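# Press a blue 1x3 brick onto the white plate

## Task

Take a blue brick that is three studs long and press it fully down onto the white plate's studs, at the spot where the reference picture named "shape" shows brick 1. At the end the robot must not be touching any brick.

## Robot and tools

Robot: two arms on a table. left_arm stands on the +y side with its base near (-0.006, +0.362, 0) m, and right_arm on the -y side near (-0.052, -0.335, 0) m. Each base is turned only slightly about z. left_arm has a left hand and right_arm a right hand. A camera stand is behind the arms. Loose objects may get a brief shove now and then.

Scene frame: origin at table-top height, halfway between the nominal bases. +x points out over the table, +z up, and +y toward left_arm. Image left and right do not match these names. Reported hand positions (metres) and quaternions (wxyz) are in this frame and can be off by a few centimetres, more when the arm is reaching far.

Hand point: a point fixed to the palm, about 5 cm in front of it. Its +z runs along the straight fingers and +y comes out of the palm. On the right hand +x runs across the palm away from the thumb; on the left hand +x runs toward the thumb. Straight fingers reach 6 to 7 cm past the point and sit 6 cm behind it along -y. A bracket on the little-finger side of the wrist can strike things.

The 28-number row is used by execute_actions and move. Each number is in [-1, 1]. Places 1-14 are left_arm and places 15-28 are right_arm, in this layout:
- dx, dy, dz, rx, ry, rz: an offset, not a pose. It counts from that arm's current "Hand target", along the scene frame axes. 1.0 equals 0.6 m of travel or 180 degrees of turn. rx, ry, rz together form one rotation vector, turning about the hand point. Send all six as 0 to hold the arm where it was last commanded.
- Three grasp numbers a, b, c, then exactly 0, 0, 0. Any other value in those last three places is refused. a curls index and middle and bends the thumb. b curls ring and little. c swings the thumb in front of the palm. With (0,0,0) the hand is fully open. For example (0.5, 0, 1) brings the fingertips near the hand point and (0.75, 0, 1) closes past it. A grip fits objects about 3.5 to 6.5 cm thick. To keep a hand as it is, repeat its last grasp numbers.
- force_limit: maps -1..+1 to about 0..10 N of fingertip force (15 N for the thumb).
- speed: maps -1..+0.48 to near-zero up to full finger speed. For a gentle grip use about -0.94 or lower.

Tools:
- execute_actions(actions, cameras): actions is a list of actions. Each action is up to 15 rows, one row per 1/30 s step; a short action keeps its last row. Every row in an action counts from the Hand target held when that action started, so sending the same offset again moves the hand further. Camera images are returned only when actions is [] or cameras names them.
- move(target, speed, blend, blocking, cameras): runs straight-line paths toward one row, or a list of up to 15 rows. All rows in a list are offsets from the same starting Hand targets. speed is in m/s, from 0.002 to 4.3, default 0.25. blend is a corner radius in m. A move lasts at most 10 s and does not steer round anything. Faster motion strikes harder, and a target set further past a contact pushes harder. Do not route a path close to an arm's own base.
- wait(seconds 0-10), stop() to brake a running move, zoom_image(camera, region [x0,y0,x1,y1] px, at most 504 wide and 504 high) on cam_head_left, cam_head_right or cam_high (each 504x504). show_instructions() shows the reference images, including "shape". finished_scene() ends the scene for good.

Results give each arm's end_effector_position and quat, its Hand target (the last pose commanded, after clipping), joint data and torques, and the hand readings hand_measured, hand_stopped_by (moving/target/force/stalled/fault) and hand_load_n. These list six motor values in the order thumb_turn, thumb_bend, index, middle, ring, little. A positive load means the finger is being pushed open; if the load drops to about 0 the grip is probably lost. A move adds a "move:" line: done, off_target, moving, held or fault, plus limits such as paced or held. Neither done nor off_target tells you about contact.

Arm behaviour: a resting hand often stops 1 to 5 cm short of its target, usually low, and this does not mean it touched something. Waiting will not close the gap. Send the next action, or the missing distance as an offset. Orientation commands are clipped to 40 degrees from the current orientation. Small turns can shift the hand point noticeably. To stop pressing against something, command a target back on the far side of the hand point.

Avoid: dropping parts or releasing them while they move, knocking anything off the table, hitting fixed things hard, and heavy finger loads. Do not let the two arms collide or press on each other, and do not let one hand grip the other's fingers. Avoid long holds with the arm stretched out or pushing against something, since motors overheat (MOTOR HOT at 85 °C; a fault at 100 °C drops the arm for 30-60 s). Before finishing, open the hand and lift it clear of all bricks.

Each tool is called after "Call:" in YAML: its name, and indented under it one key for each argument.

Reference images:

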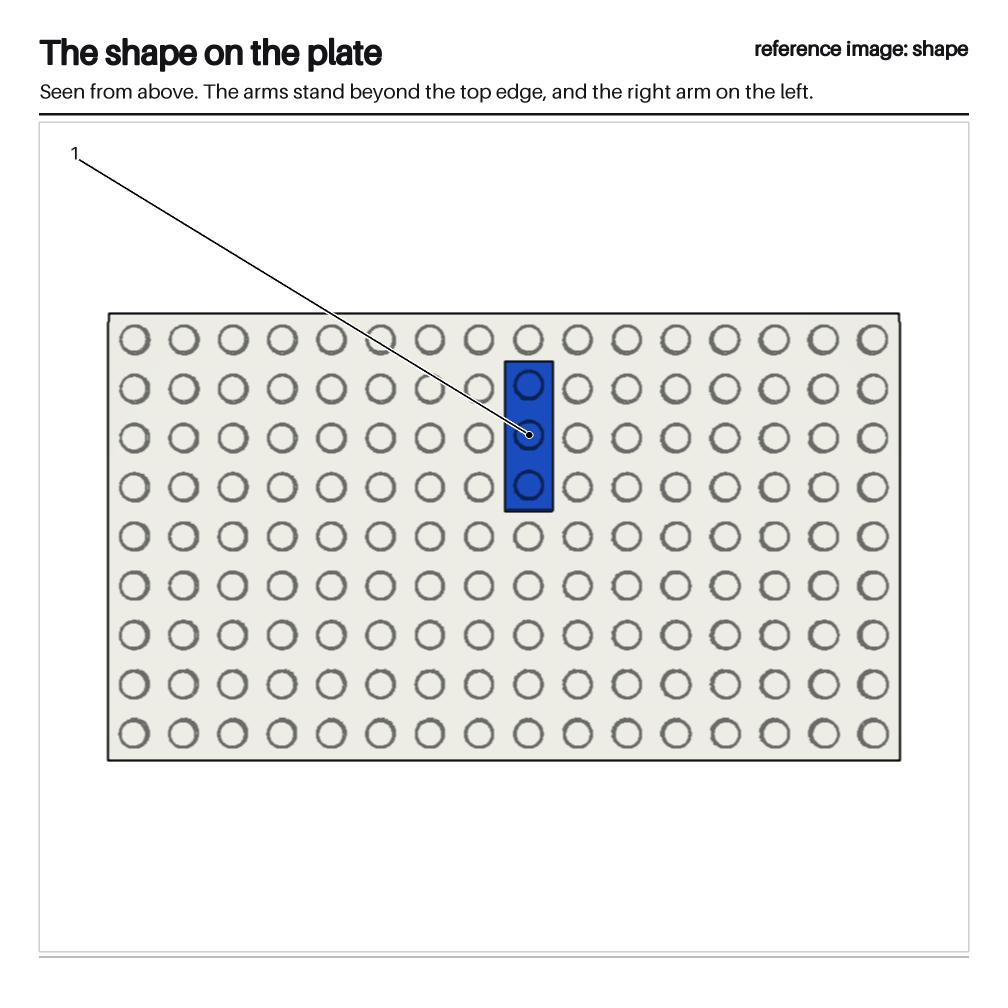

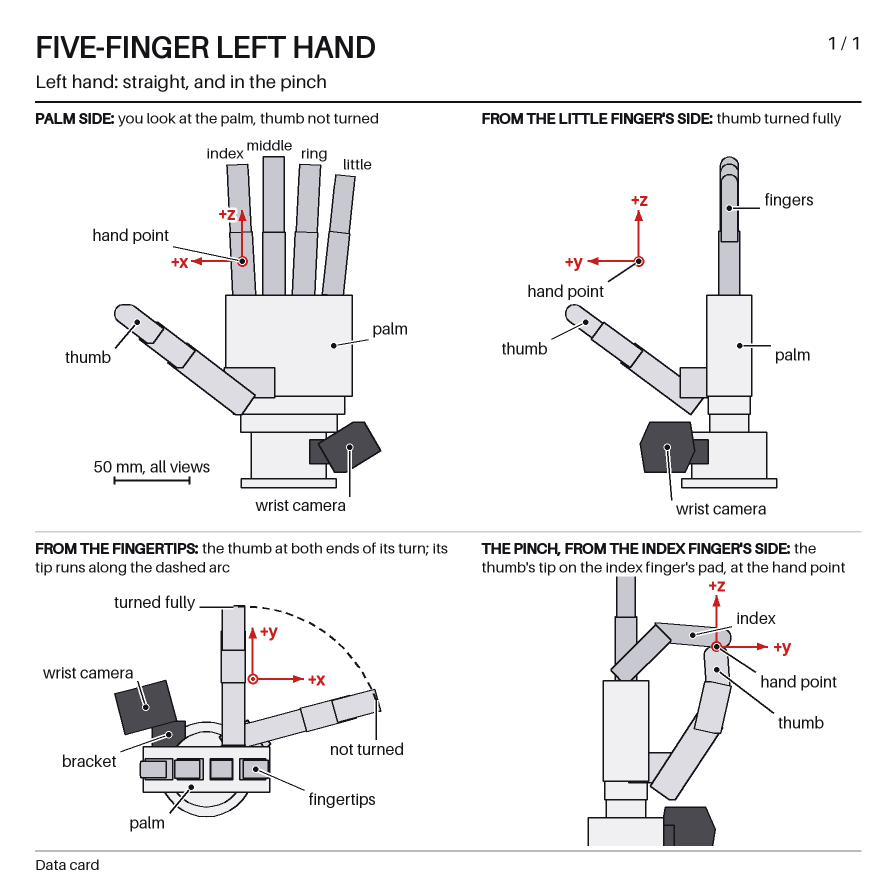

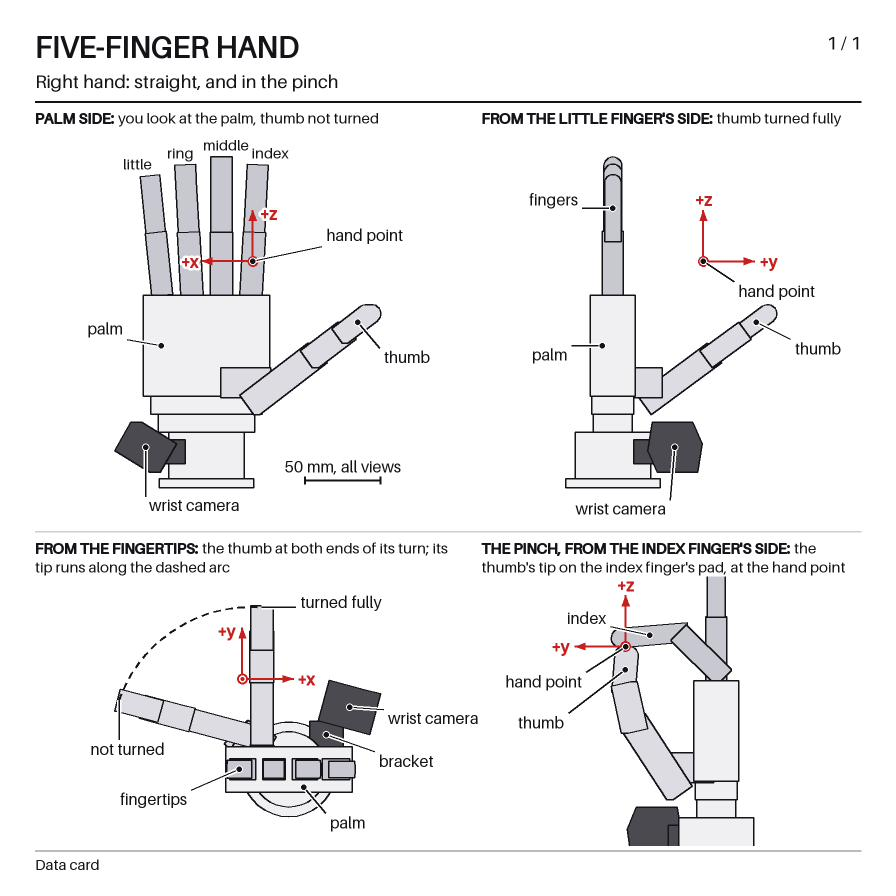

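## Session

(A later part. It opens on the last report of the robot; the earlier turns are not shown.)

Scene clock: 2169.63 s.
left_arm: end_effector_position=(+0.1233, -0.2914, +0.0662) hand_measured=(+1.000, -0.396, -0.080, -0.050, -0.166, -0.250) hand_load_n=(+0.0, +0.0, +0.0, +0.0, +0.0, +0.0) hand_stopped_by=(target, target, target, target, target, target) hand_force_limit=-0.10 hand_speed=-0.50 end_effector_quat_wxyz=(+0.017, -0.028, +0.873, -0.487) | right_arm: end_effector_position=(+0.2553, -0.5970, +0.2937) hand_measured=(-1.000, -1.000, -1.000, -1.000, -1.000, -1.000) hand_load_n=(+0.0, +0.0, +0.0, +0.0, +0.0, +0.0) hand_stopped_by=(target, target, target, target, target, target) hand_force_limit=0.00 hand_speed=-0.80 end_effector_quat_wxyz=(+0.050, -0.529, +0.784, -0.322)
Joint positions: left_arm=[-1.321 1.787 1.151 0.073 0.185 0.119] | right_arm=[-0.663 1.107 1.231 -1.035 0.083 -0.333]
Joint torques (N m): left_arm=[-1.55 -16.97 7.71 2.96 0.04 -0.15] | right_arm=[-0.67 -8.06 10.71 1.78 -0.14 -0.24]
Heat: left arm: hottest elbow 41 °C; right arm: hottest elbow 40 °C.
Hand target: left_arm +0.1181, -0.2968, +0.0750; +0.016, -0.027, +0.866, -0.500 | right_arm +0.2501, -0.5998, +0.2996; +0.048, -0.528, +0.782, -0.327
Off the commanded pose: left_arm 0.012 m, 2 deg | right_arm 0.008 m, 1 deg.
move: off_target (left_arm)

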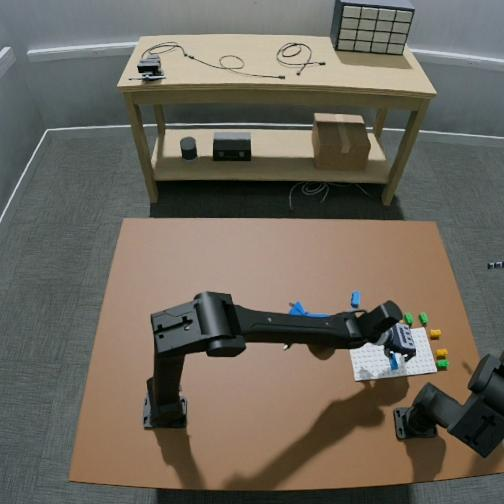

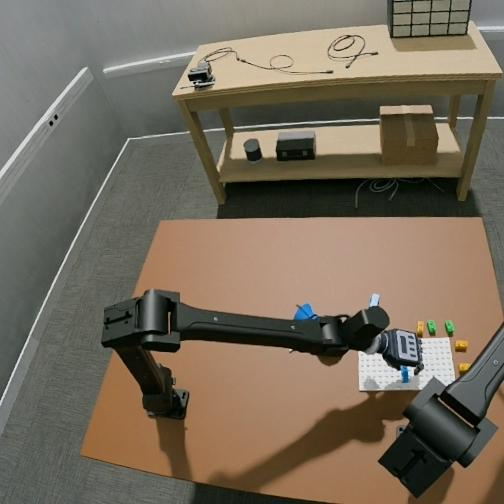

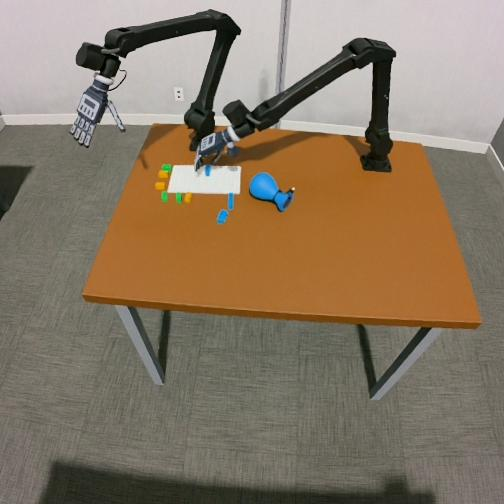

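Call:
move:
  target: [-0.0195,-0.0033,-0.05,0,0,0,0.5,0.4,1,0,0,0,-0.1,-0.5,0,0,0,0,0,0,0,0,0,0,0,0,0,-0.8]
  speed: 0.06

Scene clock: 2174.63 s.
left_arm: end_effector_position=(+0.1122, -0.2941, +0.0481) hand_measured=(+1.000, -0.396, -0.080, -0.050, -0.166, -0.250) hand_load_n=(+0.0, +0.0, +0.0, +0.0, +0.0, +0.0) hand_stopped_by=(target, target, target, target, target, target) hand_force_limit=-0.10 hand_speed=-0.50 end_effector_quat_wxyz=(+0.019, -0.026, +0.868, -0.495) | right_arm: end_effector_position=(+0.2553, -0.5970, +0.2937) hand_measured=(-1.000, -1.000, -1.000, -1.000, -1.000, -1.000) hand_load_n=(+0.0, +0.0, +0.0, +0.0, +0.0, +0.0) hand_stopped_by=(target, target, target, target, target, target) hand_force_limit=0.00 hand_speed=-0.80 end_effector_quat_wxyz=(+0.050, -0.529, +0.784, -0.322)
Joint positions: left_arm=[-1.342 1.814 1.12 0.151 0.167 0.109] | right_arm=[-0.663 1.107 1.231 -1.035 0.083 -0.333]
Joint torques (N m): left_arm=[-1.61 -15.27 7.58 2.95 0 -0.16] | right_arm=[-0.38 -8.06 10.63 1.68 -0.12 -0.24]
Heat: left arm: hottest elbow 41 °C; right arm: hottest elbow 40 °C.
Hand target: left_arm +0.1063, -0.2988, +0.0451; +0.016, -0.027, +0.866, -0.500 | right_arm +0.2501, -0.5998, +0.2996; +0.048, -0.528, +0.782, -0.327
Off the commanded pose: left_arm 0.008 m, 1 deg | right_arm 0.008 m, 1 deg.
move: done

Call:
move:
  target: [-0.001,0.0,-0.0268,0,0,0,0.42,0,1,0,0,0,-0.1,-0.5,0,0,0,0,0,0,0,0,0,0,0,0,0,-0.8]
  speed: 0.04
  cameras: ["all"]

Call:
zoom_image:
  camera: "cam_head_left"
  region: [368, 340, 424, 396]

Call:
zoom_image:
  camera: "cam_head_right"
  region: [380, 346, 436, 402]

Call:
zoom_image:
  camera: "cam_high"
  region: [180, 140, 236, 196]

Scene clock: 2194.73 s.
left_arm: end_effector_position=(+0.1125, -0.2946, +0.0328) hand_measured=(+1.000, -0.336, -0.160, -0.310, -0.938, -1.000) hand_load_n=(+0.0, +0.0, +0.0, +0.0, +0.0, +0.0) hand_stopped_by=(target, target, target, target, target, target) hand_force_limit=-0.10 hand_speed=-0.50 end_effector_quat_wxyz=(+0.019, -0.027, +0.868, -0.496) | right_arm: end_effector_position=(+0.2553, -0.5970, +0.2937) hand_measured=(-1.000, -1.000, -1.000, -1.000, -1.000, -1.000) hand_load_n=(+0.0, +0.0, +0.0, +0.0, +0.0, +0.0) hand_stopped_by=(target, target, target, target, target, target) hand_force_limit=0.00 hand_speed=-0.80 end_effector_quat_wxyz=(+0.050, -0.529, +0.784, -0.322)
Joint positions: left_arm=[-1.342 1.842 1.11 0.191 0.166 0.107] | right_arm=[-0.663 1.107 1.231 -1.035 0.083 -0.333]
Joint torques (N m): left_arm=[-1.73 -15.38 7.34 2.95 0 -0.16] | right_arm=[-0.38 -8.47 10.62 1.66 -0.12 -0.19]
Heat: left arm: hottest elbow 41 °C; right arm: hottest elbow 40 °C.
Hand target: left_arm +0.1057, -0.2988, +0.0290; +0.016, -0.027, +0.866, -0.500 | right_arm +0.2501, -0.5998, +0.2996; +0.048, -0.528, +0.782, -0.327
Off the commanded pose: left_arm 0.009 m, 1 deg | right_arm 0.008 m, 1 deg.
move: done

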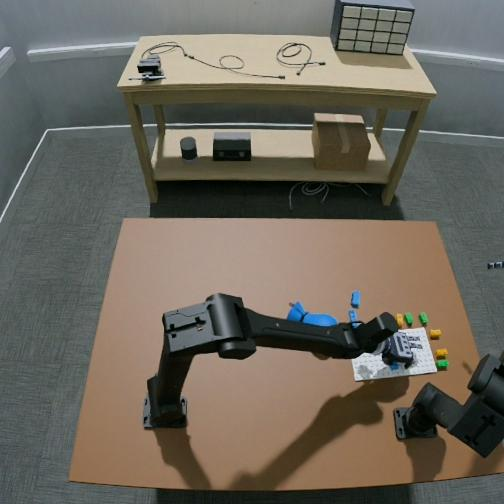

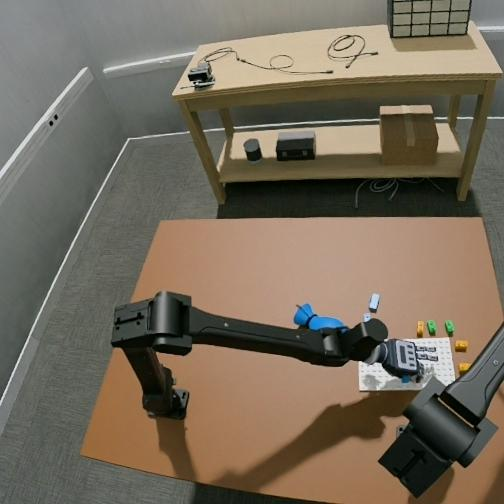

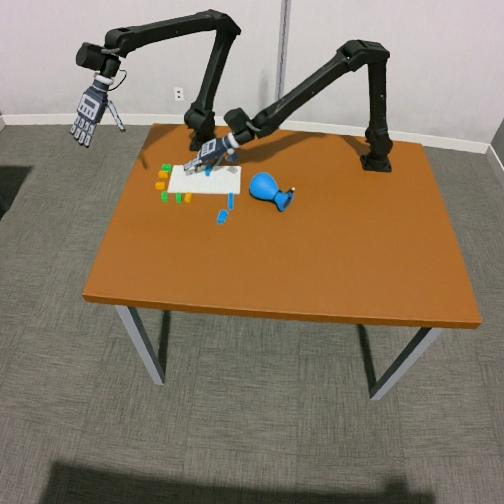

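Scaled by 9.000.

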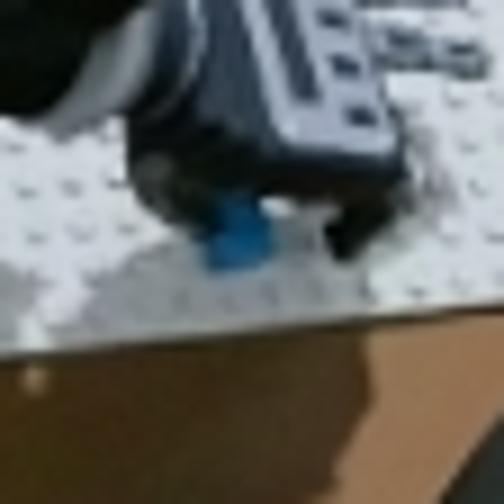

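Scaled by 9.000.

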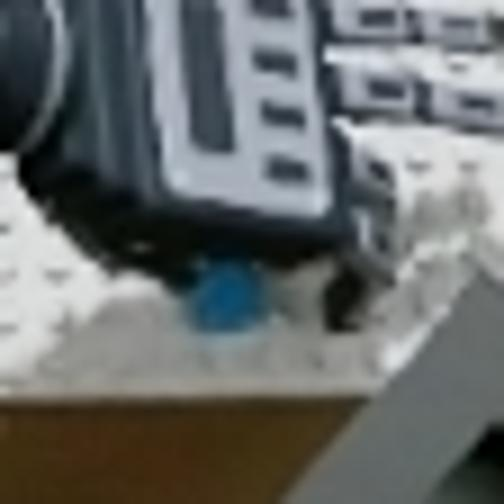

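Scaled by 9.000.

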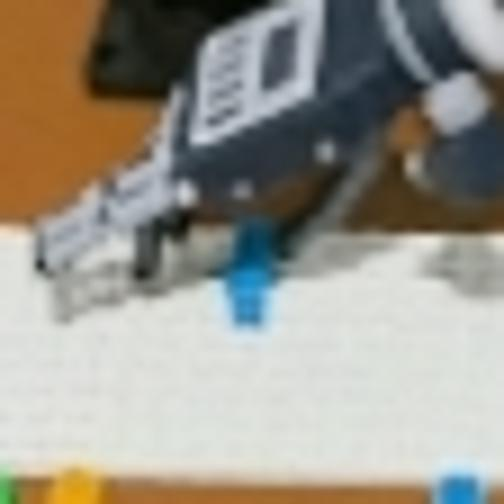

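Call:
move:
  target: [0,0.0,-0.0047,0,0,0,0.42,0,1,0,0,0,-0.1,-0.5,0,0,0,0,0,0,0,0,0,0,0,0,0,-0.8]
  speed: 0.02

Scene clock: 2213.43 s.
left_arm: end_effector_position=(+0.1128, -0.2956, +0.0331) hand_measured=(+1.000, -0.336, -0.160, -0.310, -0.938, -1.000) hand_load_n=(+0.5, +0.0, +0.0, +0.0, +0.0, +0.0) hand_stopped_by=(target, target, target, target, target, target) hand_force_limit=-0.10 hand_speed=-0.50 end_effector_quat_wxyz=(+0.020, -0.026, +0.867, -0.498) | right_arm: end_effector_position=(+0.2553, -0.5970, +0.2937) hand_measured=(-1.000, -1.000, -1.000, -1.000, -1.000, -1.000) hand_load_n=(+0.0, +0.0, +0.0, +0.0, +0.0, +0.0) hand_stopped_by=(target, target, target, target, target, target) hand_force_limit=0.00 hand_speed=-0.80 end_effector_quat_wxyz=(+0.050, -0.529, +0.784, -0.322)
Joint positions: left_arm=[-1.342 1.844 1.11 0.198 0.166 0.107] | right_arm=[-0.663 1.107 1.231 -1.035 0.083 -0.333]
Joint torques (N m): left_arm=[-1.73 -15.38 7.21 2.97 0 -0.15] | right_arm=[-0.79 -7.94 10.69 1.61 -0.13 -0.23]
Heat: left arm: hottest elbow 42 °C; right arm: hottest elbow 41 °C.
Hand target: left_arm +0.1057, -0.2988, +0.0262; +0.016, -0.027, +0.866, -0.500 | right_arm +0.2501, -0.5998, +0.2996; +0.048, -0.528, +0.782, -0.327
Off the commanded pose: left_arm 0.010 m, 1 deg | right_arm 0.008 m, 1 deg.
move: done

Call:
move:
  target: [0,0.002,-0.0083,0,0,0,0.42,0,1,0,0,0,-0.1,-0.5,0,0,0,0,0,0,0,0,0,0,0,0,0,-0.8]
  speed: 0.02

Scene clock: 2217.67 s.
left_arm: end_effector_position=(+0.1124, -0.2943, +0.0271) hand_measured=(+1.000, -0.336, -0.160, -0.310, -0.938, -1.000) hand_load_n=(+0.0, +0.0, +0.0, +0.0, +0.0, +0.0) hand_stopped_by=(target, target, target, target, target, target) hand_force_limit=-0.10 hand_speed=-0.50 end_effector_quat_wxyz=(+0.020, -0.027, +0.867, -0.497) | right_arm: end_effector_position=(+0.2553, -0.5970, +0.2937) hand_measured=(-1.000, -1.000, -1.000, -1.000, -1.000, -1.000) hand_load_n=(+0.0, +0.0, +0.0, +0.0, -0.5, +0.0) hand_stopped_by=(target, target, target, target, target, target) hand_force_limit=0.00 hand_speed=-0.80 end_effector_quat_wxyz=(+0.050, -0.529, +0.784, -0.322)
Joint positions: left_arm=[-1.342 1.852 1.103 0.211 0.166 0.107] | right_arm=[-0.663 1.107 1.231 -1.035 0.083 -0.333]
Joint torques (N m): left_arm=[-1.73 -15.09 7.15 3.07 0.02 -0.15] | right_arm=[-0.44 -7.82 10.69 1.66 -0.15 -0.23]
Heat: left arm: hottest elbow 42 °C; right arm: hottest elbow 41 °C.
Hand target: left_arm +0.1057, -0.2976, +0.0213; +0.016, -0.027, +0.865, -0.500 | right_arm +0.2501, -0.5998, +0.2996; +0.048, -0.528, +0.782, -0.327
Off the commanded pose: left_arm 0.009 m, 1 deg | right_arm 0.008 m, 1 deg.
move: done

Call:
move:
  target: [0,0.005,0.0283,0,0,0,0.42,0,1,0,0,0,-0.1,-0.5,0,0,0,0,0,0,0,0,0,0,0,0,0,-0.8]
  speed: 0.02

Scene clock: 2223.07 s.
left_arm: end_effector_position=(+0.1124, -0.2943, +0.0271) hand_measured=(+1.000, -0.336, -0.160, -0.310, -0.938, -1.000) hand_load_n=(+0.0, +0.0, +0.0, +0.0, +0.0, +0.0) hand_stopped_by=(target, target, target, target, target, target) hand_force_limit=-0.10 hand_speed=-0.50 end_effector_quat_wxyz=(+0.020, -0.027, +0.867, -0.497) | right_arm: end_effector_position=(+0.2553, -0.5970, +0.2937) hand_measured=(-1.000, -1.000, -1.000, -1.000, -1.000, -1.000) hand_load_n=(+0.0, +0.0, +0.0, -0.5, +0.0, +0.0) hand_stopped_by=(target, target, target, target, target, target) hand_force_limit=0.00 hand_speed=-0.80 end_effector_quat_wxyz=(+0.050, -0.529, +0.784, -0.322)
Joint positions: left_arm=[-1.342 1.852 1.103 0.211 0.166 0.107] | right_arm=[-0.663 1.107 1.231 -1.035 0.083 -0.333]
Joint torques (N m): left_arm=[-1.55 -18.32 7.25 1.43 0.07 -0.15] | right_arm=[-1.14 -8.12 10.61 1.58 -0.16 -0.24]
Heat: left arm: hottest elbow 41 °C; right arm: hottest elbow 41 °C.
Hand target: left_arm +0.1057, -0.2946, +0.0382; +0.016, -0.027, +0.866, -0.500 | right_arm +0.2501, -0.5998, +0.2996; +0.048, -0.528, +0.782, -0.327
Off the commanded pose: left_arm 0.013 m, 1 deg | right_arm 0.008 m, 1 deg.
move: off_target (left_arm)

Call:
move:
  target: [0,0.001,0.0067,0,0,0,0.42,0,1,0,0,0,-0.1,-0.5,0,0,0,0,0,0,0,0,0,0,0,0,0,-0.8]
  speed: 0.02

Scene clock: 2225.83 s.
left_arm: end_effector_position=(+0.1121, -0.2932, +0.0306) hand_measured=(+1.000, -0.336, -0.160, -0.310, -0.938, -1.000) hand_load_n=(+0.0, +0.0, +0.0, +0.0, -0.5, +0.0) hand_stopped_by=(target, target, target, target, target, target) hand_force_limit=-0.10 hand_speed=-0.50 end_effector_quat_wxyz=(+0.020, -0.027, +0.868, -0.496) | right_arm: end_effector_position=(+0.2553, -0.5970, +0.2937) hand_measured=(-1.000, -1.000, -1.000, -1.000, -1.000, -1.000) hand_load_n=(+0.0, +0.0, +0.0, +0.0, +0.0, +0.0) hand_stopped_by=(target, target, target, target, target, target) hand_force_limit=0.00 hand_speed=-0.80 end_effector_quat_wxyz=(+0.050, -0.529, +0.784, -0.322)
Joint positions: left_arm=[-1.342 1.843 1.103 0.2 0.166 0.107] | right_arm=[-0.663 1.107 1.231 -1.035 0.083 -0.333]
Joint torques (N m): left_arm=[-1.55 -18.32 7.38 1.52 0.08 -0.15] | right_arm=[-0.73 -8.41 10.59 1.69 -0.12 -0.26]
Heat: left arm: hottest elbow 41 °C; right arm: hottest elbow 41 °C.
Hand target: left_arm +0.1057, -0.2940, +0.0422; +0.016, -0.027, +0.866, -0.500 | right_arm +0.2501, -0.5998, +0.2996; +0.048, -0.528, +0.782, -0.327
Off the commanded pose: left_arm 0.013 m, 1 deg | right_arm 0.008 m, 1 deg.
move: off_target (left_arm)

Call:
execute_actions:
  actions:
    - [[0,0,0,0,0,0,0.72,0.4,1,0,0,0,-0.1,-0.86,0,0,0,0,0,0,0,0,0,0,0,0,0,-0.8]]
    - [[0,0,0,0,0,0,0.72,0.4,1,0,0,0,-0.1,-0.86,0,0,0,0,0,0,0,0,0,0,0,0,0,-0.8]]
    - [[0,0,0,0,0,0,0.72,0.4,1,0,0,0,-0.1,-0.86,0,0,0,0,0,0,0,0,0,0,0,0,0,-0.8]]
    - [[0,0,0,0,0,0,0.72,0.4,1,0,0,0,-0.1,-0.86,0,0,0,0,0,0,0,0,0,0,0,0,0,-0.8]]

Scene clock: 2232.37 s.
left_arm: end_effector_position=(+0.1117, -0.2915, +0.0290) hand_measured=(+1.000, -0.232, +0.072, +0.050, -0.132, -0.272) hand_load_n=(+0.0, +8.0, +4.0, +10.0, +0.0, +0.0) hand_stopped_by=(target, target, force, force, target, target) hand_force_limit=-0.10 hand_speed=-0.86 end_effector_quat_wxyz=(+0.019, -0.027, +0.869, -0.493) | right_arm: end_effector_position=(+0.2553, -0.5970, +0.2937) hand_measured=(-1.000, -1.000, -1.000, -1.000, -1.000, -1.000) hand_load_n=(+0.0, -0.5, +0.0, +0.0, +0.0, +0.0) hand_stopped_by=(target, target, target, target, target, target) hand_force_limit=0.00 hand_speed=-0.80 end_effector_quat_wxyz=(+0.050, -0.529, +0.784, -0.322)
Joint positions: left_arm=[-1.342 1.843 1.101 0.195 0.166 0.107] | right_arm=[-0.663 1.107 1.231 -1.035 0.083 -0.333]
Joint torques (N m): left_arm=[-1.55 -18.26 7.46 1.62 0.08 -0.14] | right_arm=[-0.62 -8.47 10.56 1.57 -0.13 -0.23]
Heat: left arm: hottest elbow 41 °C; right arm: hottest elbow 41 °C.
Hand target: left_arm +0.1057, -0.2939, +0.0423; +0.016, -0.027, +0.866, -0.500 | right_arm +0.2501, -0.5998, +0.2996; +0.048, -0.528, +0.782, -0.327
Off the commanded pose: left_arm 0.015 m, 1 deg | right_arm 0.008 m, 1 deg.

Call:
move:
  target: [0,-0.01,-0.05,0,0,0,0.72,0.4,1,0,0,0,-0.1,-0.86,0,0,0,0,0,0,0,0,0,0,0,0,0,-0.8]
  speed: 0.04

Scene clock: 2238.97 s.
left_arm: end_effector_position=(+0.1113, -0.2926, +0.0287) hand_measured=(+1.000, -0.232, +0.072, +0.050, -0.132, -0.272) hand_load_n=(+0.0, +6.5, +2.5, +6.0, +0.0, +0.0) hand_stopped_by=(target, target, force, force, target, target) hand_force_limit=-0.10 hand_speed=-0.86 end_effector_quat_wxyz=(+0.018, -0.028, +0.866, -0.499) | right_arm: end_effector_position=(+0.2553, -0.5970, +0.2937) hand_measured=(-1.000, -1.000, -1.000, -1.000, -1.000, -1.000) hand_load_n=(+0.0, +0.0, +0.0, +0.0, +0.0, -0.5) hand_stopped_by=(target, target, target, target, target, target) hand_force_limit=0.00 hand_speed=-0.80 end_effector_quat_wxyz=(+0.050, -0.529, +0.784, -0.322)
Joint positions: left_arm=[-1.342 1.845 1.095 0.218 0.168 0.103] | right_arm=[-0.663 1.107 1.231 -1.035 0.083 -0.333]
Joint torques (N m): left_arm=[-1.79 -12.81 7.77 3.51 -0.08 -0.11] | right_arm=[-0.67 -8.23 10.67 1.72 -0.15 -0.27]
Heat: left arm: hottest elbow 40 °C; right arm: hottest elbow 41 °C.
Hand target: left_arm +0.1057, -0.3000, +0.0123; +0.016, -0.027, +0.866, -0.500 | right_arm +0.2501, -0.5998, +0.2996; +0.048, -0.528, +0.782, -0.327
Off the commanded pose: left_arm 0.019 m, 0 deg | right_arm 0.008 m, 1 deg.
move: off_target (left_arm)

Call:
move:
  target: [-0.0133,0,0,0,0,0,0.72,0.4,1,0,0,0,-0.1,-0.86,0,0,0,0,0,0,0,0,0,0,0,0,0,-0.8]
  speed: 0.02

Scene clock: 2241.67 s.
left_arm: end_effector_position=(+0.1097, -0.2928, +0.0281) hand_measured=(+1.000, -0.232, +0.072, +0.050, -0.132, -0.272) hand_load_n=(-0.5, +6.0, +1.5, +6.0, +0.0, +0.0) hand_stopped_by=(target, target, force, force, target, target) hand_force_limit=-0.10 hand_speed=-0.86 end_effector_quat_wxyz=(+0.020, -0.030, +0.865, -0.500) | right_arm: end_effector_position=(+0.2553, -0.5970, +0.2937) hand_measured=(-1.000, -1.000, -1.000, -1.000, -1.000, -1.000) hand_load_n=(+0.0, +0.0, +0.0, +0.0, +0.0, +0.0) hand_stopped_by=(target, target, target, target, target, target) hand_force_limit=0.00 hand_speed=-0.80 end_effector_quat_wxyz=(+0.050, -0.529, +0.784, -0.322)
Joint positions: left_arm=[-1.347 1.845 1.091 0.225 0.159 0.099] | right_arm=[-0.663 1.107 1.231 -1.035 0.083 -0.333]
Joint torques (N m): left_arm=[-2.67 -13.16 7.54 3.41 -0.19 -0.15] | right_arm=[-0.38 -8.59 10.69 1.77 -0.16 -0.22]
Heat: left arm: hottest elbow 40 °C; right arm: hottest elbow 41 °C.
Hand target: left_arm +0.0978, -0.2999, +0.0123; +0.016, -0.027, +0.866, -0.500 | right_arm +0.2501, -0.5998, +0.2996; +0.048, -0.528, +0.782, -0.327
Off the commanded pose: left_arm 0.021 m, 1 deg | right_arm 0.008 m, 1 deg.
move: off_target (left_arm)

Call:
move:
  target: [-0.0083,0,0,0,0,0,0.72,0.4,1,0,0,0,-0.1,-0.86,0,0,0,0,0,0,0,0,0,0,0,0,0,-0.8]
  speed: 0.02

Scene clock: 2244.47 s.
left_arm: end_effector_position=(+0.1095, -0.2929, +0.0277) hand_measured=(+1.000, -0.232, +0.072, +0.050, -0.132, -0.272) hand_load_n=(-1.5, +5.5, +1.0, +6.5, +0.0, +0.0) hand_stopped_by=(target, target, force, force, target, target) hand_force_limit=-0.10 hand_speed=-0.86 end_effector_quat_wxyz=(+0.023, -0.032, +0.865, -0.500) | right_arm: end_effector_position=(+0.2553, -0.5970, +0.2937) hand_measured=(-1.000, -1.000, -1.000, -1.000, -1.000, -1.000) hand_load_n=(+0.0, +0.0, +0.0, +0.0, +0.0, +0.0) hand_stopped_by=(target, target, target, target, target, target) hand_force_limit=0.00 hand_speed=-0.80 end_effector_quat_wxyz=(+0.050, -0.529, +0.784, -0.322)
Joint positions: left_arm=[-1.35 1.845 1.089 0.229 0.15 0.096] | right_arm=[-0.663 1.107 1.231 -1.035 0.083 -0.333]
Joint torques (N m): left_arm=[-3.25 -13.33 7.45 3.32 -0.14 -0.16] | right_arm=[-0.56 -8.06 10.62 1.72 -0.14 -0.2]
Heat: left arm: hottest elbow 40 °C; right arm: hottest elbow 41 °C.
Hand target: left_arm +0.0928, -0.2999, +0.0123; +0.016, -0.027, +0.866, -0.500 | right_arm +0.2501, -0.5998, +0.2996; +0.048, -0.528, +0.782, -0.327
Off the commanded pose: left_arm 0.024 m, 1 deg | right_arm 0.008 m, 1 deg.
move: off_target (left_arm)

Call:
move:
  target: [-0.01,0,0,0,0,0,0.72,0.4,1,0,0,0,-0.1,-0.86,0,0,0,0,0,0,0,0,0,0,0,0,0,-0.8]
  speed: 0.02
  cameras: ["all"]

Call:
zoom_image:
  camera: "cam_head_left"
  region: [376, 356, 408, 388]

Call:
zoom_image:
  camera: "cam_head_right"
  region: [388, 368, 420, 400]

Call:
zoom_image:
  camera: "cam_high"
  region: [192, 154, 224, 186]

Scene clock: 2250.47 s.
left_arm: end_effector_position=(+0.1088, -0.2930, +0.0275) hand_measured=(+1.000, -0.232, +0.072, +0.050, -0.132, -0.272) hand_load_n=(-3.0, +5.0, +0.0, +8.0, +0.0, +0.0) hand_stopped_by=(target, target, force, force, target, target) hand_force_limit=-0.10 hand_speed=-0.86 end_effector_quat_wxyz=(+0.027, -0.033, +0.864, -0.501) | right_arm: end_effector_position=(+0.2553, -0.5970, +0.2937) hand_measured=(-1.000, -1.000, -1.000, -1.000, -1.000, -1.000) hand_load_n=(+0.0, +0.0, +0.0, +0.0, +0.0, -0.5) hand_stopped_by=(target, target, target, target, target, target) hand_force_limit=0.00 hand_speed=-0.80 end_effector_quat_wxyz=(+0.050, -0.529, +0.784, -0.322)
Joint positions: left_arm=[-1.354 1.844 1.085 0.233 0.137 0.095] | right_arm=[-0.663 1.107 1.231 -1.035 0.083 -0.333]
Joint torques (N m): left_arm=[-3.78 -13.51 7.31 3.23 -0.03 -0.2] | right_arm=[-0.62 -8.06 10.61 1.66 -0.15 -0.24]
Heat: left arm: hottest elbow 40 °C; right arm: hottest elbow 41 °C.
Hand target: left_arm +0.0868, -0.3000, +0.0123; +0.016, -0.027, +0.865, -0.500 | right_arm +0.2501, -0.5998, +0.2996; +0.048, -0.528, +0.782, -0.327
Off the commanded pose: left_arm 0.028 m, 2 deg | right_arm 0.008 m, 1 deg.
move: off_target (left_arm)

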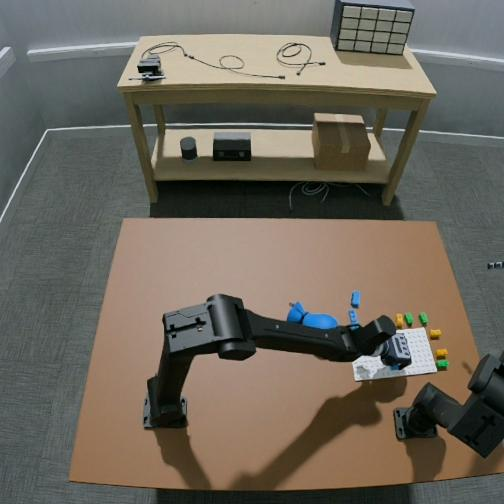

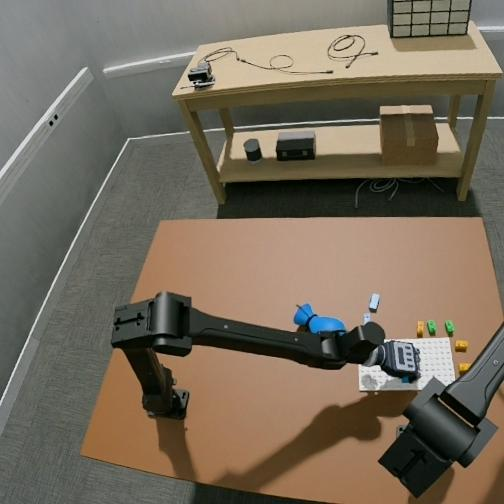

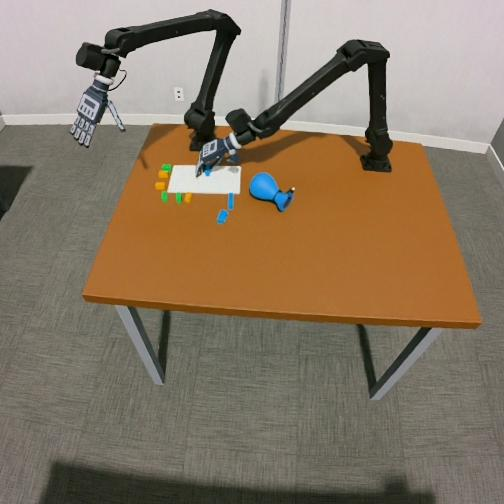

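Scaled by 15.750.

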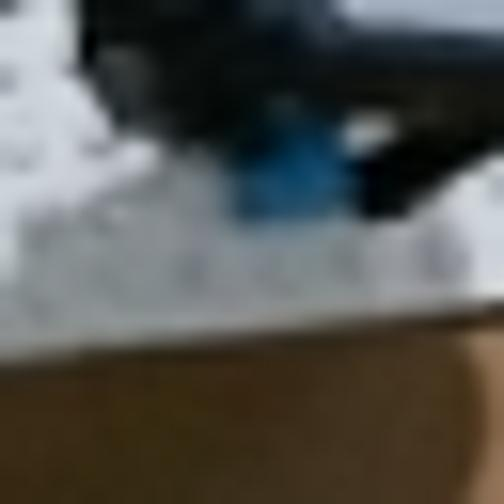

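Scaled by 15.750.

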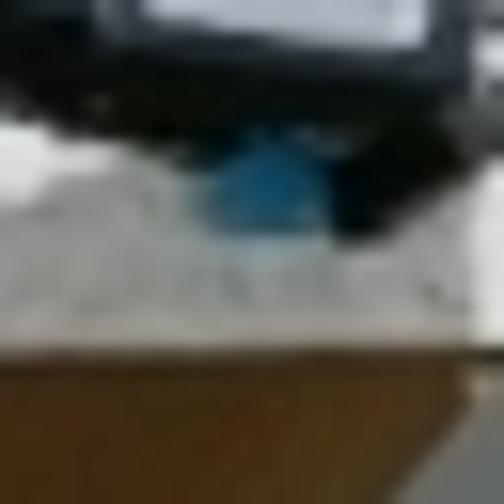

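Scaled by 15.750.

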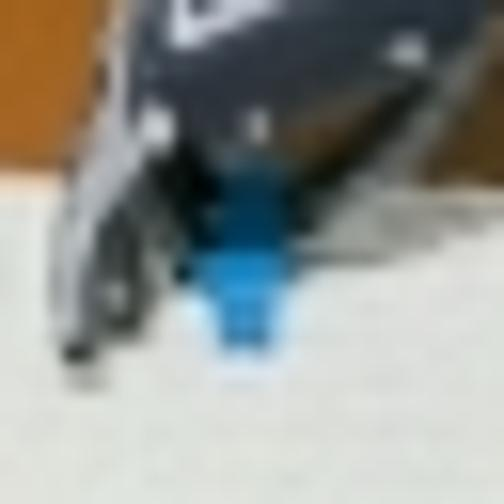

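Call:
move:
  target: [0.01,0.002,0.01,0,0,0,0.72,0.4,1,0,0,0,-0.1,-0.86,0,0,0,0,0,0,0,0,0,0,0,0,0,-0.8]
  speed: 0.02

Scene clock: 2286.97 s.
left_arm: end_effector_position=(+0.1087, -0.2930, +0.0278) hand_measured=(+1.000, -0.232, +0.072, +0.050, -0.132, -0.272) hand_load_n=(-2.5, +5.0, +0.5, +8.0, +0.0, +0.0) hand_stopped_by=(target, target, force, force, target, target) hand_force_limit=-0.10 hand_speed=-0.86 end_effector_quat_wxyz=(+0.027, -0.033, +0.864, -0.501) | right_arm: end_effector_position=(+0.2553, -0.5970, +0.2937) hand_measured=(-1.000, -1.000, -1.000, -1.000, -1.000, -1.000) hand_load_n=(-0.5, +0.0, +0.0, +0.0, +0.0, +0.0) hand_stopped_by=(target, target, target, target, target, target) hand_force_limit=0.00 hand_speed=-0.80 end_effector_quat_wxyz=(+0.050, -0.529, +0.784, -0.322)
Joint positions: left_arm=[-1.354 1.844 1.085 0.233 0.138 0.095] | right_arm=[-0.663 1.107 1.231 -1.035 0.083 -0.333]
Joint torques (N m): left_arm=[-2.78 -14.21 7.69 2.56 0.28 -0.15] | right_arm=[-0.62 -7.94 10.56 1.83 -0.16 -0.2]
Heat: left arm: hottest elbow 39 °C; right arm: hottest elbow 41 °C.
Hand target: left_arm +0.0928, -0.2988, +0.0182; +0.016, -0.027, +0.865, -0.500 | right_arm +0.2501, -0.5998, +0.2996; +0.048, -0.528, +0.782, -0.327
Off the commanded pose: left_arm 0.019 m, 1 deg | right_arm 0.008 m, 1 deg.
move: off_target (left_arm)

Lighten the downward force in small steps.

Call:
move:
  target: [0,0.0027,0.0133,0,0,0,0.72,0.4,1,0,0,0,-0.1,-0.86,0,0,0,0,0,0,0,0,0,0,0,0,0,-0.8]
  speed: 0.02

Scene clock: 2289.73 s.
left_arm: end_effector_position=(+0.1087, -0.2931, +0.0283) hand_measured=(+1.000, -0.232, +0.072, +0.050, -0.132, -0.272) hand_load_n=(-3.0, +5.5, +0.5, +8.5, +0.0, +0.0) hand_stopped_by=(target, target, force, force, target, target) hand_force_limit=-0.10 hand_speed=-0.86 end_effector_quat_wxyz=(+0.027, -0.033, +0.864, -0.501) | right_arm: end_effector_position=(+0.2553, -0.5970, +0.2937) hand_measured=(-1.000, -1.000, -1.000, -1.000, -1.000, -1.000) hand_load_n=(+0.0, +0.0, +0.0, +0.0, +0.0, +0.0) hand_stopped_by=(target, target, target, target, target, target) hand_force_limit=0.00 hand_speed=-0.80 end_effector_quat_wxyz=(+0.050, -0.529, +0.784, -0.322)
Joint positions: left_arm=[-1.354 1.843 1.085 0.233 0.138 0.095] | right_arm=[-0.663 1.107 1.231 -1.035 0.083 -0.333]
Joint torques (N m): left_arm=[-2.73 -15.62 7.72 1.81 0.31 -0.15] | right_arm=[-1.03 -8 10.82 1.68 -0.14 -0.23]
Heat: left arm: hottest elbow 39 °C; right arm: hottest elbow 41 °C.
Hand target: left_arm +0.0928, -0.2972, +0.0262; +0.016, -0.027, +0.866, -0.500 | right_arm +0.2501, -0.5998, +0.2996; +0.048, -0.528, +0.782, -0.327
Off the commanded pose: left_arm 0.017 m, 1 deg | right_arm 0.008 m, 1 deg.
move: off_target (left_arm)

Call:
move:
  target: [0,0.0027,0.0133,0,0,0,0.72,0.4,1,0,0,0,-0.1,-0.86,0,0,0,0,0,0,0,0,0,0,0,0,0,-0.8]
  speed: 0.02

Scene clock: 2291.83 s.
left_arm: end_effector_position=(+0.1086, -0.2925, +0.0284) hand_measured=(+1.000, -0.232, +0.072, +0.050, -0.132, -0.272) hand_load_n=(-2.5, +6.0, +2.0, +10.5, +0.0, +0.0) hand_stopped_by=(target, target, force, force, target, target) hand_force_limit=-0.10 hand_speed=-0.86 end_effector_quat_wxyz=(+0.027, -0.033, +0.865, -0.500) | right_arm: end_effector_position=(+0.2553, -0.5970, +0.2937) hand_measured=(-1.000, -1.000, -1.000, -1.000, -1.000, -1.000) hand_load_n=(+0.0, +0.0, +0.0, +0.0, -0.5, +0.0) hand_stopped_by=(target, target, target, target, target, target) hand_force_limit=0.00 hand_speed=-0.80 end_effector_quat_wxyz=(+0.050, -0.529, +0.784, -0.322)
Joint positions: left_arm=[-1.354 1.842 1.085 0.229 0.138 0.095] | right_arm=[-0.663 1.107 1.231 -1.035 0.083 -0.333]
Joint torques (N m): left_arm=[-2.61 -17.08 7.75 1.25 0.32 -0.15] | right_arm=[-0.38 -8 10.74 1.62 -0.14 -0.21]
Heat: left arm: hottest elbow 39 °C; right arm: hottest elbow 41 °C.
Hand target: left_arm +0.0928, -0.2956, +0.0343; +0.016, -0.027, +0.865, -0.500 | right_arm +0.2501, -0.5998, +0.2996; +0.048, -0.528, +0.782, -0.327
Off the commanded pose: left_arm 0.017 m, 1 deg | right_arm 0.008 m, 1 deg.
move: off_target (left_arm)

Call:
move:
  target: [0,0.0017,0.0083,0,0,0,0.72,0.4,1,0,0,0,-0.1,-0.86,0,0,0,0,0,0,0,0,0,0,0,0,0,-0.8]
  speed: 0.02

Scene clock: 2296.03 s.
left_arm: end_effector_position=(+0.1085, -0.2920, +0.0283) hand_measured=(+1.000, -0.232, +0.072, +0.050, -0.132, -0.272) hand_load_n=(-2.5, +7.0, +2.0, +11.5, +0.0, +0.0) hand_stopped_by=(target, target, force, force, target, target) hand_force_limit=-0.10 hand_speed=-0.86 end_effector_quat_wxyz=(+0.027, -0.033, +0.865, -0.499) | right_arm: end_effector_position=(+0.2553, -0.5970, +0.2937) hand_measured=(-1.000, -1.000, -1.000, -1.000, -1.000, -1.000) hand_load_n=(+0.0, +0.0, +0.0, +0.0, +0.0, +0.0) hand_stopped_by=(target, target, target, target, target, target) hand_force_limit=0.00 hand_speed=-0.80 end_effector_quat_wxyz=(+0.050, -0.529, +0.784, -0.322)
Joint positions: left_arm=[-1.354 1.841 1.085 0.226 0.137 0.095] | right_arm=[-0.663 1.107 1.231 -1.035 0.083 -0.333]
Joint torques (N m): left_arm=[-2.61 -18.02 7.76 0.9 0.35 -0.14] | right_arm=[-0.85 -8.41 10.62 1.7 -0.14 -0.22]
Heat: left arm: hottest elbow 39 °C; right arm: hottest elbow 41 °C.
Hand target: left_arm +0.0928, -0.2945, +0.0391; +0.016, -0.027, +0.866, -0.500 | right_arm +0.2501, -0.5998, +0.2996; +0.048, -0.528, +0.782, -0.327
Off the commanded pose: left_arm 0.019 m, 1 deg | right_arm 0.008 m, 1 deg.
move: off_target (left_arm)

Call:
move:
  target: [0,0.0012,0.006,0,0,0,0.72,0.4,1,0,0,0,-0.1,-0.86,0,0,0,0,0,0,0,0,0,0,0,0,0,-0.8]
  speed: 0.02

Scene clock: 2298.83 s.
left_arm: end_effector_position=(+0.1085, -0.2916, +0.0284) hand_measured=(+1.000, -0.232, +0.072, +0.050, -0.132, -0.272) hand_load_n=(-2.5, +9.0, +2.0, +12.0, +0.0, +0.0) hand_stopped_by=(target, target, force, force, target, target) hand_force_limit=-0.10 hand_speed=-0.86 end_effector_quat_wxyz=(+0.027, -0.034, +0.866, -0.498) | right_arm: end_effector_position=(+0.2553, -0.5970, +0.2937) hand_measured=(-1.000, -1.000, -1.000, -1.000, -1.000, -1.000) hand_load_n=(+0.0, +0.0, +0.0, +0.0, +0.0, +0.0) hand_stopped_by=(target, target, target, target, target, target) hand_force_limit=0.00 hand_speed=-0.80 end_effector_quat_wxyz=(+0.050, -0.529, +0.784, -0.322)
Joint positions: left_arm=[-1.354 1.84 1.085 0.223 0.137 0.095] | right_arm=[-0.663 1.107 1.231 -1.035 0.083 -0.333]
Joint torques (N m): left_arm=[-2.61 -18.49 7.79 0.59 0.39 -0.14] | right_arm=[-0.32 -8.35 10.7 1.54 -0.16 -0.28]
Heat: left arm: hottest elbow 39 °C; right arm: hottest elbow 41 °C.
Hand target: left_arm +0.0928, -0.2938, +0.0428; +0.016, -0.027, +0.866, -0.500 | right_arm +0.2501, -0.5998, +0.2996; +0.048, -0.528, +0.782, -0.327
Off the commanded pose: left_arm 0.021 m, 1 deg | right_arm 0.008 m, 1 deg.
move: off_target (left_arm)

Call:
move:
  target: [0.015,-0.004,-0.02,0,0,0,0.72,0.4,1,0,0,0,-0.1,-0.86,0,0,0,0,0,0,0,0,0,0,0,0,0,-0.8]
  speed: 0.03

Scene clock: 2338.80 s.
left_arm: end_effector_position=(+0.1083, -0.2914, +0.0284) hand_measured=(+1.000, -0.232, +0.072, +0.050, -0.132, -0.272) hand_load_n=(-1.5, +9.5, +2.5, +11.5, +0.0, +0.0) hand_stopped_by=(target, target, force, force, target, target) hand_force_limit=-0.10 hand_speed=-0.86 end_effector_quat_wxyz=(+0.026, -0.030, +0.866, -0.499) | right_arm: end_effector_position=(+0.2553, -0.5970, +0.2937) hand_measured=(-1.000, -1.000, -1.000, -1.000, -1.000, -1.000) hand_load_n=(+0.0, +0.0, +0.0, +0.0, +0.0, +0.0) hand_stopped_by=(target, target, target, target, target, target) hand_force_limit=0.00 hand_speed=-0.80 end_effector_quat_wxyz=(+0.050, -0.529, +0.784, -0.322)
Joint positions: left_arm=[-1.353 1.84 1.085 0.223 0.142 0.101] | right_arm=[-0.663 1.107 1.231 -1.035 0.083 -0.333]
Joint torques (N m): left_arm=[-1.32 -15.91 8.25 1.62 0.64 -0.13] | right_arm=[-0.97 -7.88 10.48 1.63 -0.15 -0.25]
Heat: left arm: hottest elbow 40 °C; right arm: hottest elbow 41 °C.
Hand target: left_arm +0.1018, -0.2962, +0.0308; +0.016, -0.027, +0.866, -0.500 | right_arm +0.2501, -0.5998, +0.2996; +0.048, -0.528, +0.782, -0.327
Off the commanded pose: left_arm 0.008 m, 1 deg | right_arm 0.008 m, 1 deg.
move: done

Call:
execute_actions:
  actions:
    - [[0,0,0,0,0,0,0,0,1,0,0,0,-0.1,-0.5,0,0,0,0,0,0,0,0,0,0,0,0,0,-0.8]]
    - [[0,0,0,0,0,0,0,0,1,0,0,0,-0.1,-0.5,0,0,0,0,0,0,0,0,0,0,0,0,0,-0.8]]
  cameras: ["all"]

Call:
zoom_image:
  camera: "cam_head_left"
  region: [376, 356, 408, 388]

Call:
zoom_image:
  camera: "cam_head_right"
  region: [388, 368, 420, 400]

Scene clock: 2344.03 s.
left_arm: end_effector_position=(+0.1052, -0.2915, +0.0288) hand_measured=(+1.000, -0.648, -1.000, -1.000, -1.000, -1.000) hand_load_n=(-0.5, -3.0, +0.0, +0.0, +0.0, +0.0) hand_stopped_by=(target, target, target, target, target, target) hand_force_limit=-0.10 hand_speed=-0.50 end_effector_quat_wxyz=(+0.020, -0.026, +0.866, -0.499) | right_arm: end_effector_position=(+0.2553, -0.5970, +0.2937) hand_measured=(-1.000, -1.000, -1.000, -1.000, -1.000, -1.000) hand_load_n=(-0.5, +0.0, +0.0, +0.0, +0.0, +0.0) hand_stopped_by=(target, target, target, target, target, target) hand_force_limit=0.00 hand_speed=-0.80 end_effector_quat_wxyz=(+0.050, -0.529, +0.784, -0.322)
Joint positions: left_arm=[-1.354 1.84 1.085 0.223 0.157 0.101] | right_arm=[-0.663 1.107 1.231 -1.035 0.083 -0.333]
Joint torques (N m): left_arm=[-1.26 -15.85 8.28 1.65 0.15 -0.12] | right_arm=[-0.56 -8.12 10.69 1.61 -0.14 -0.23]
Heat: left arm: hottest elbow 40 °C; right arm: hottest elbow 41 °C.
Hand target: left_arm +0.1018, -0.2962, +0.0308; +0.016, -0.027, +0.866, -0.500 | right_arm +0.2501, -0.5998, +0.2996; +0.048, -0.528, +0.782, -0.327
Off the commanded pose: left_arm 0.006 m, 0 deg | right_arm 0.008 m, 1 deg.

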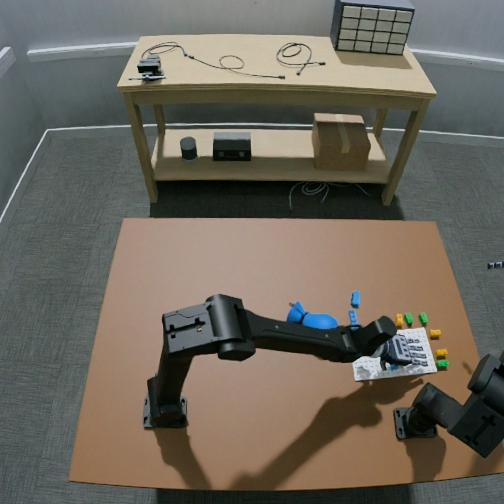

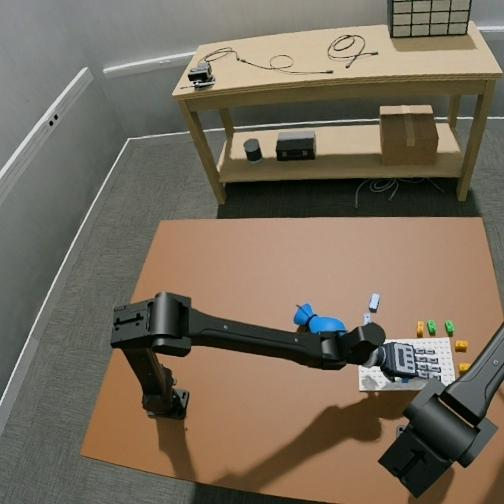

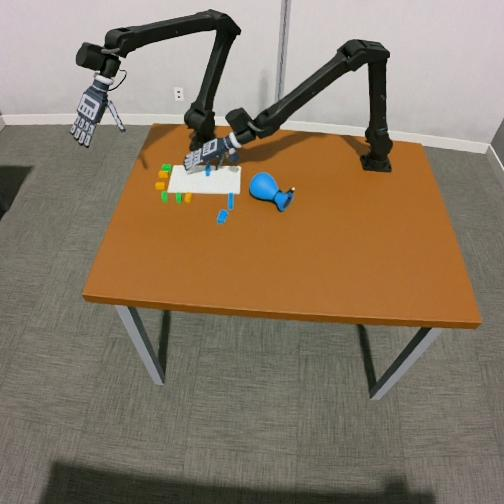

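Scaled by 15.750.

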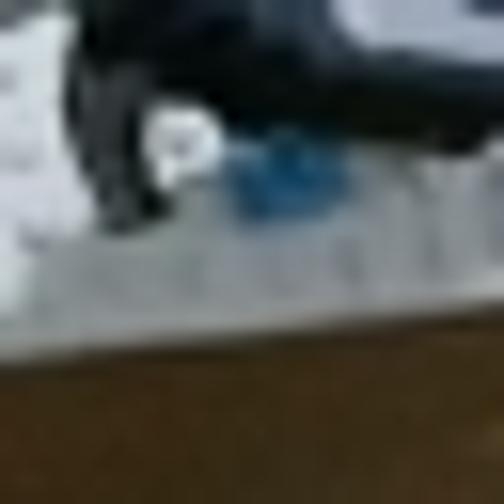

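Scaled by 15.750.

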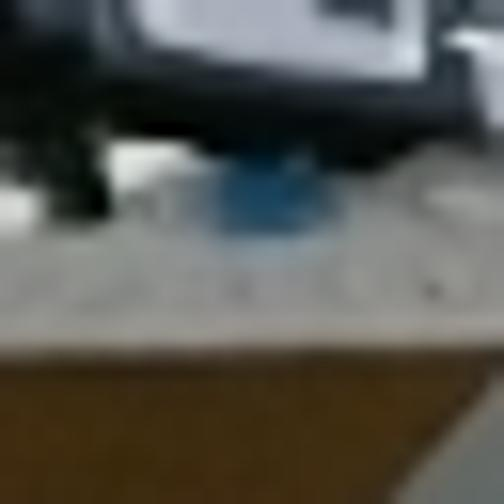

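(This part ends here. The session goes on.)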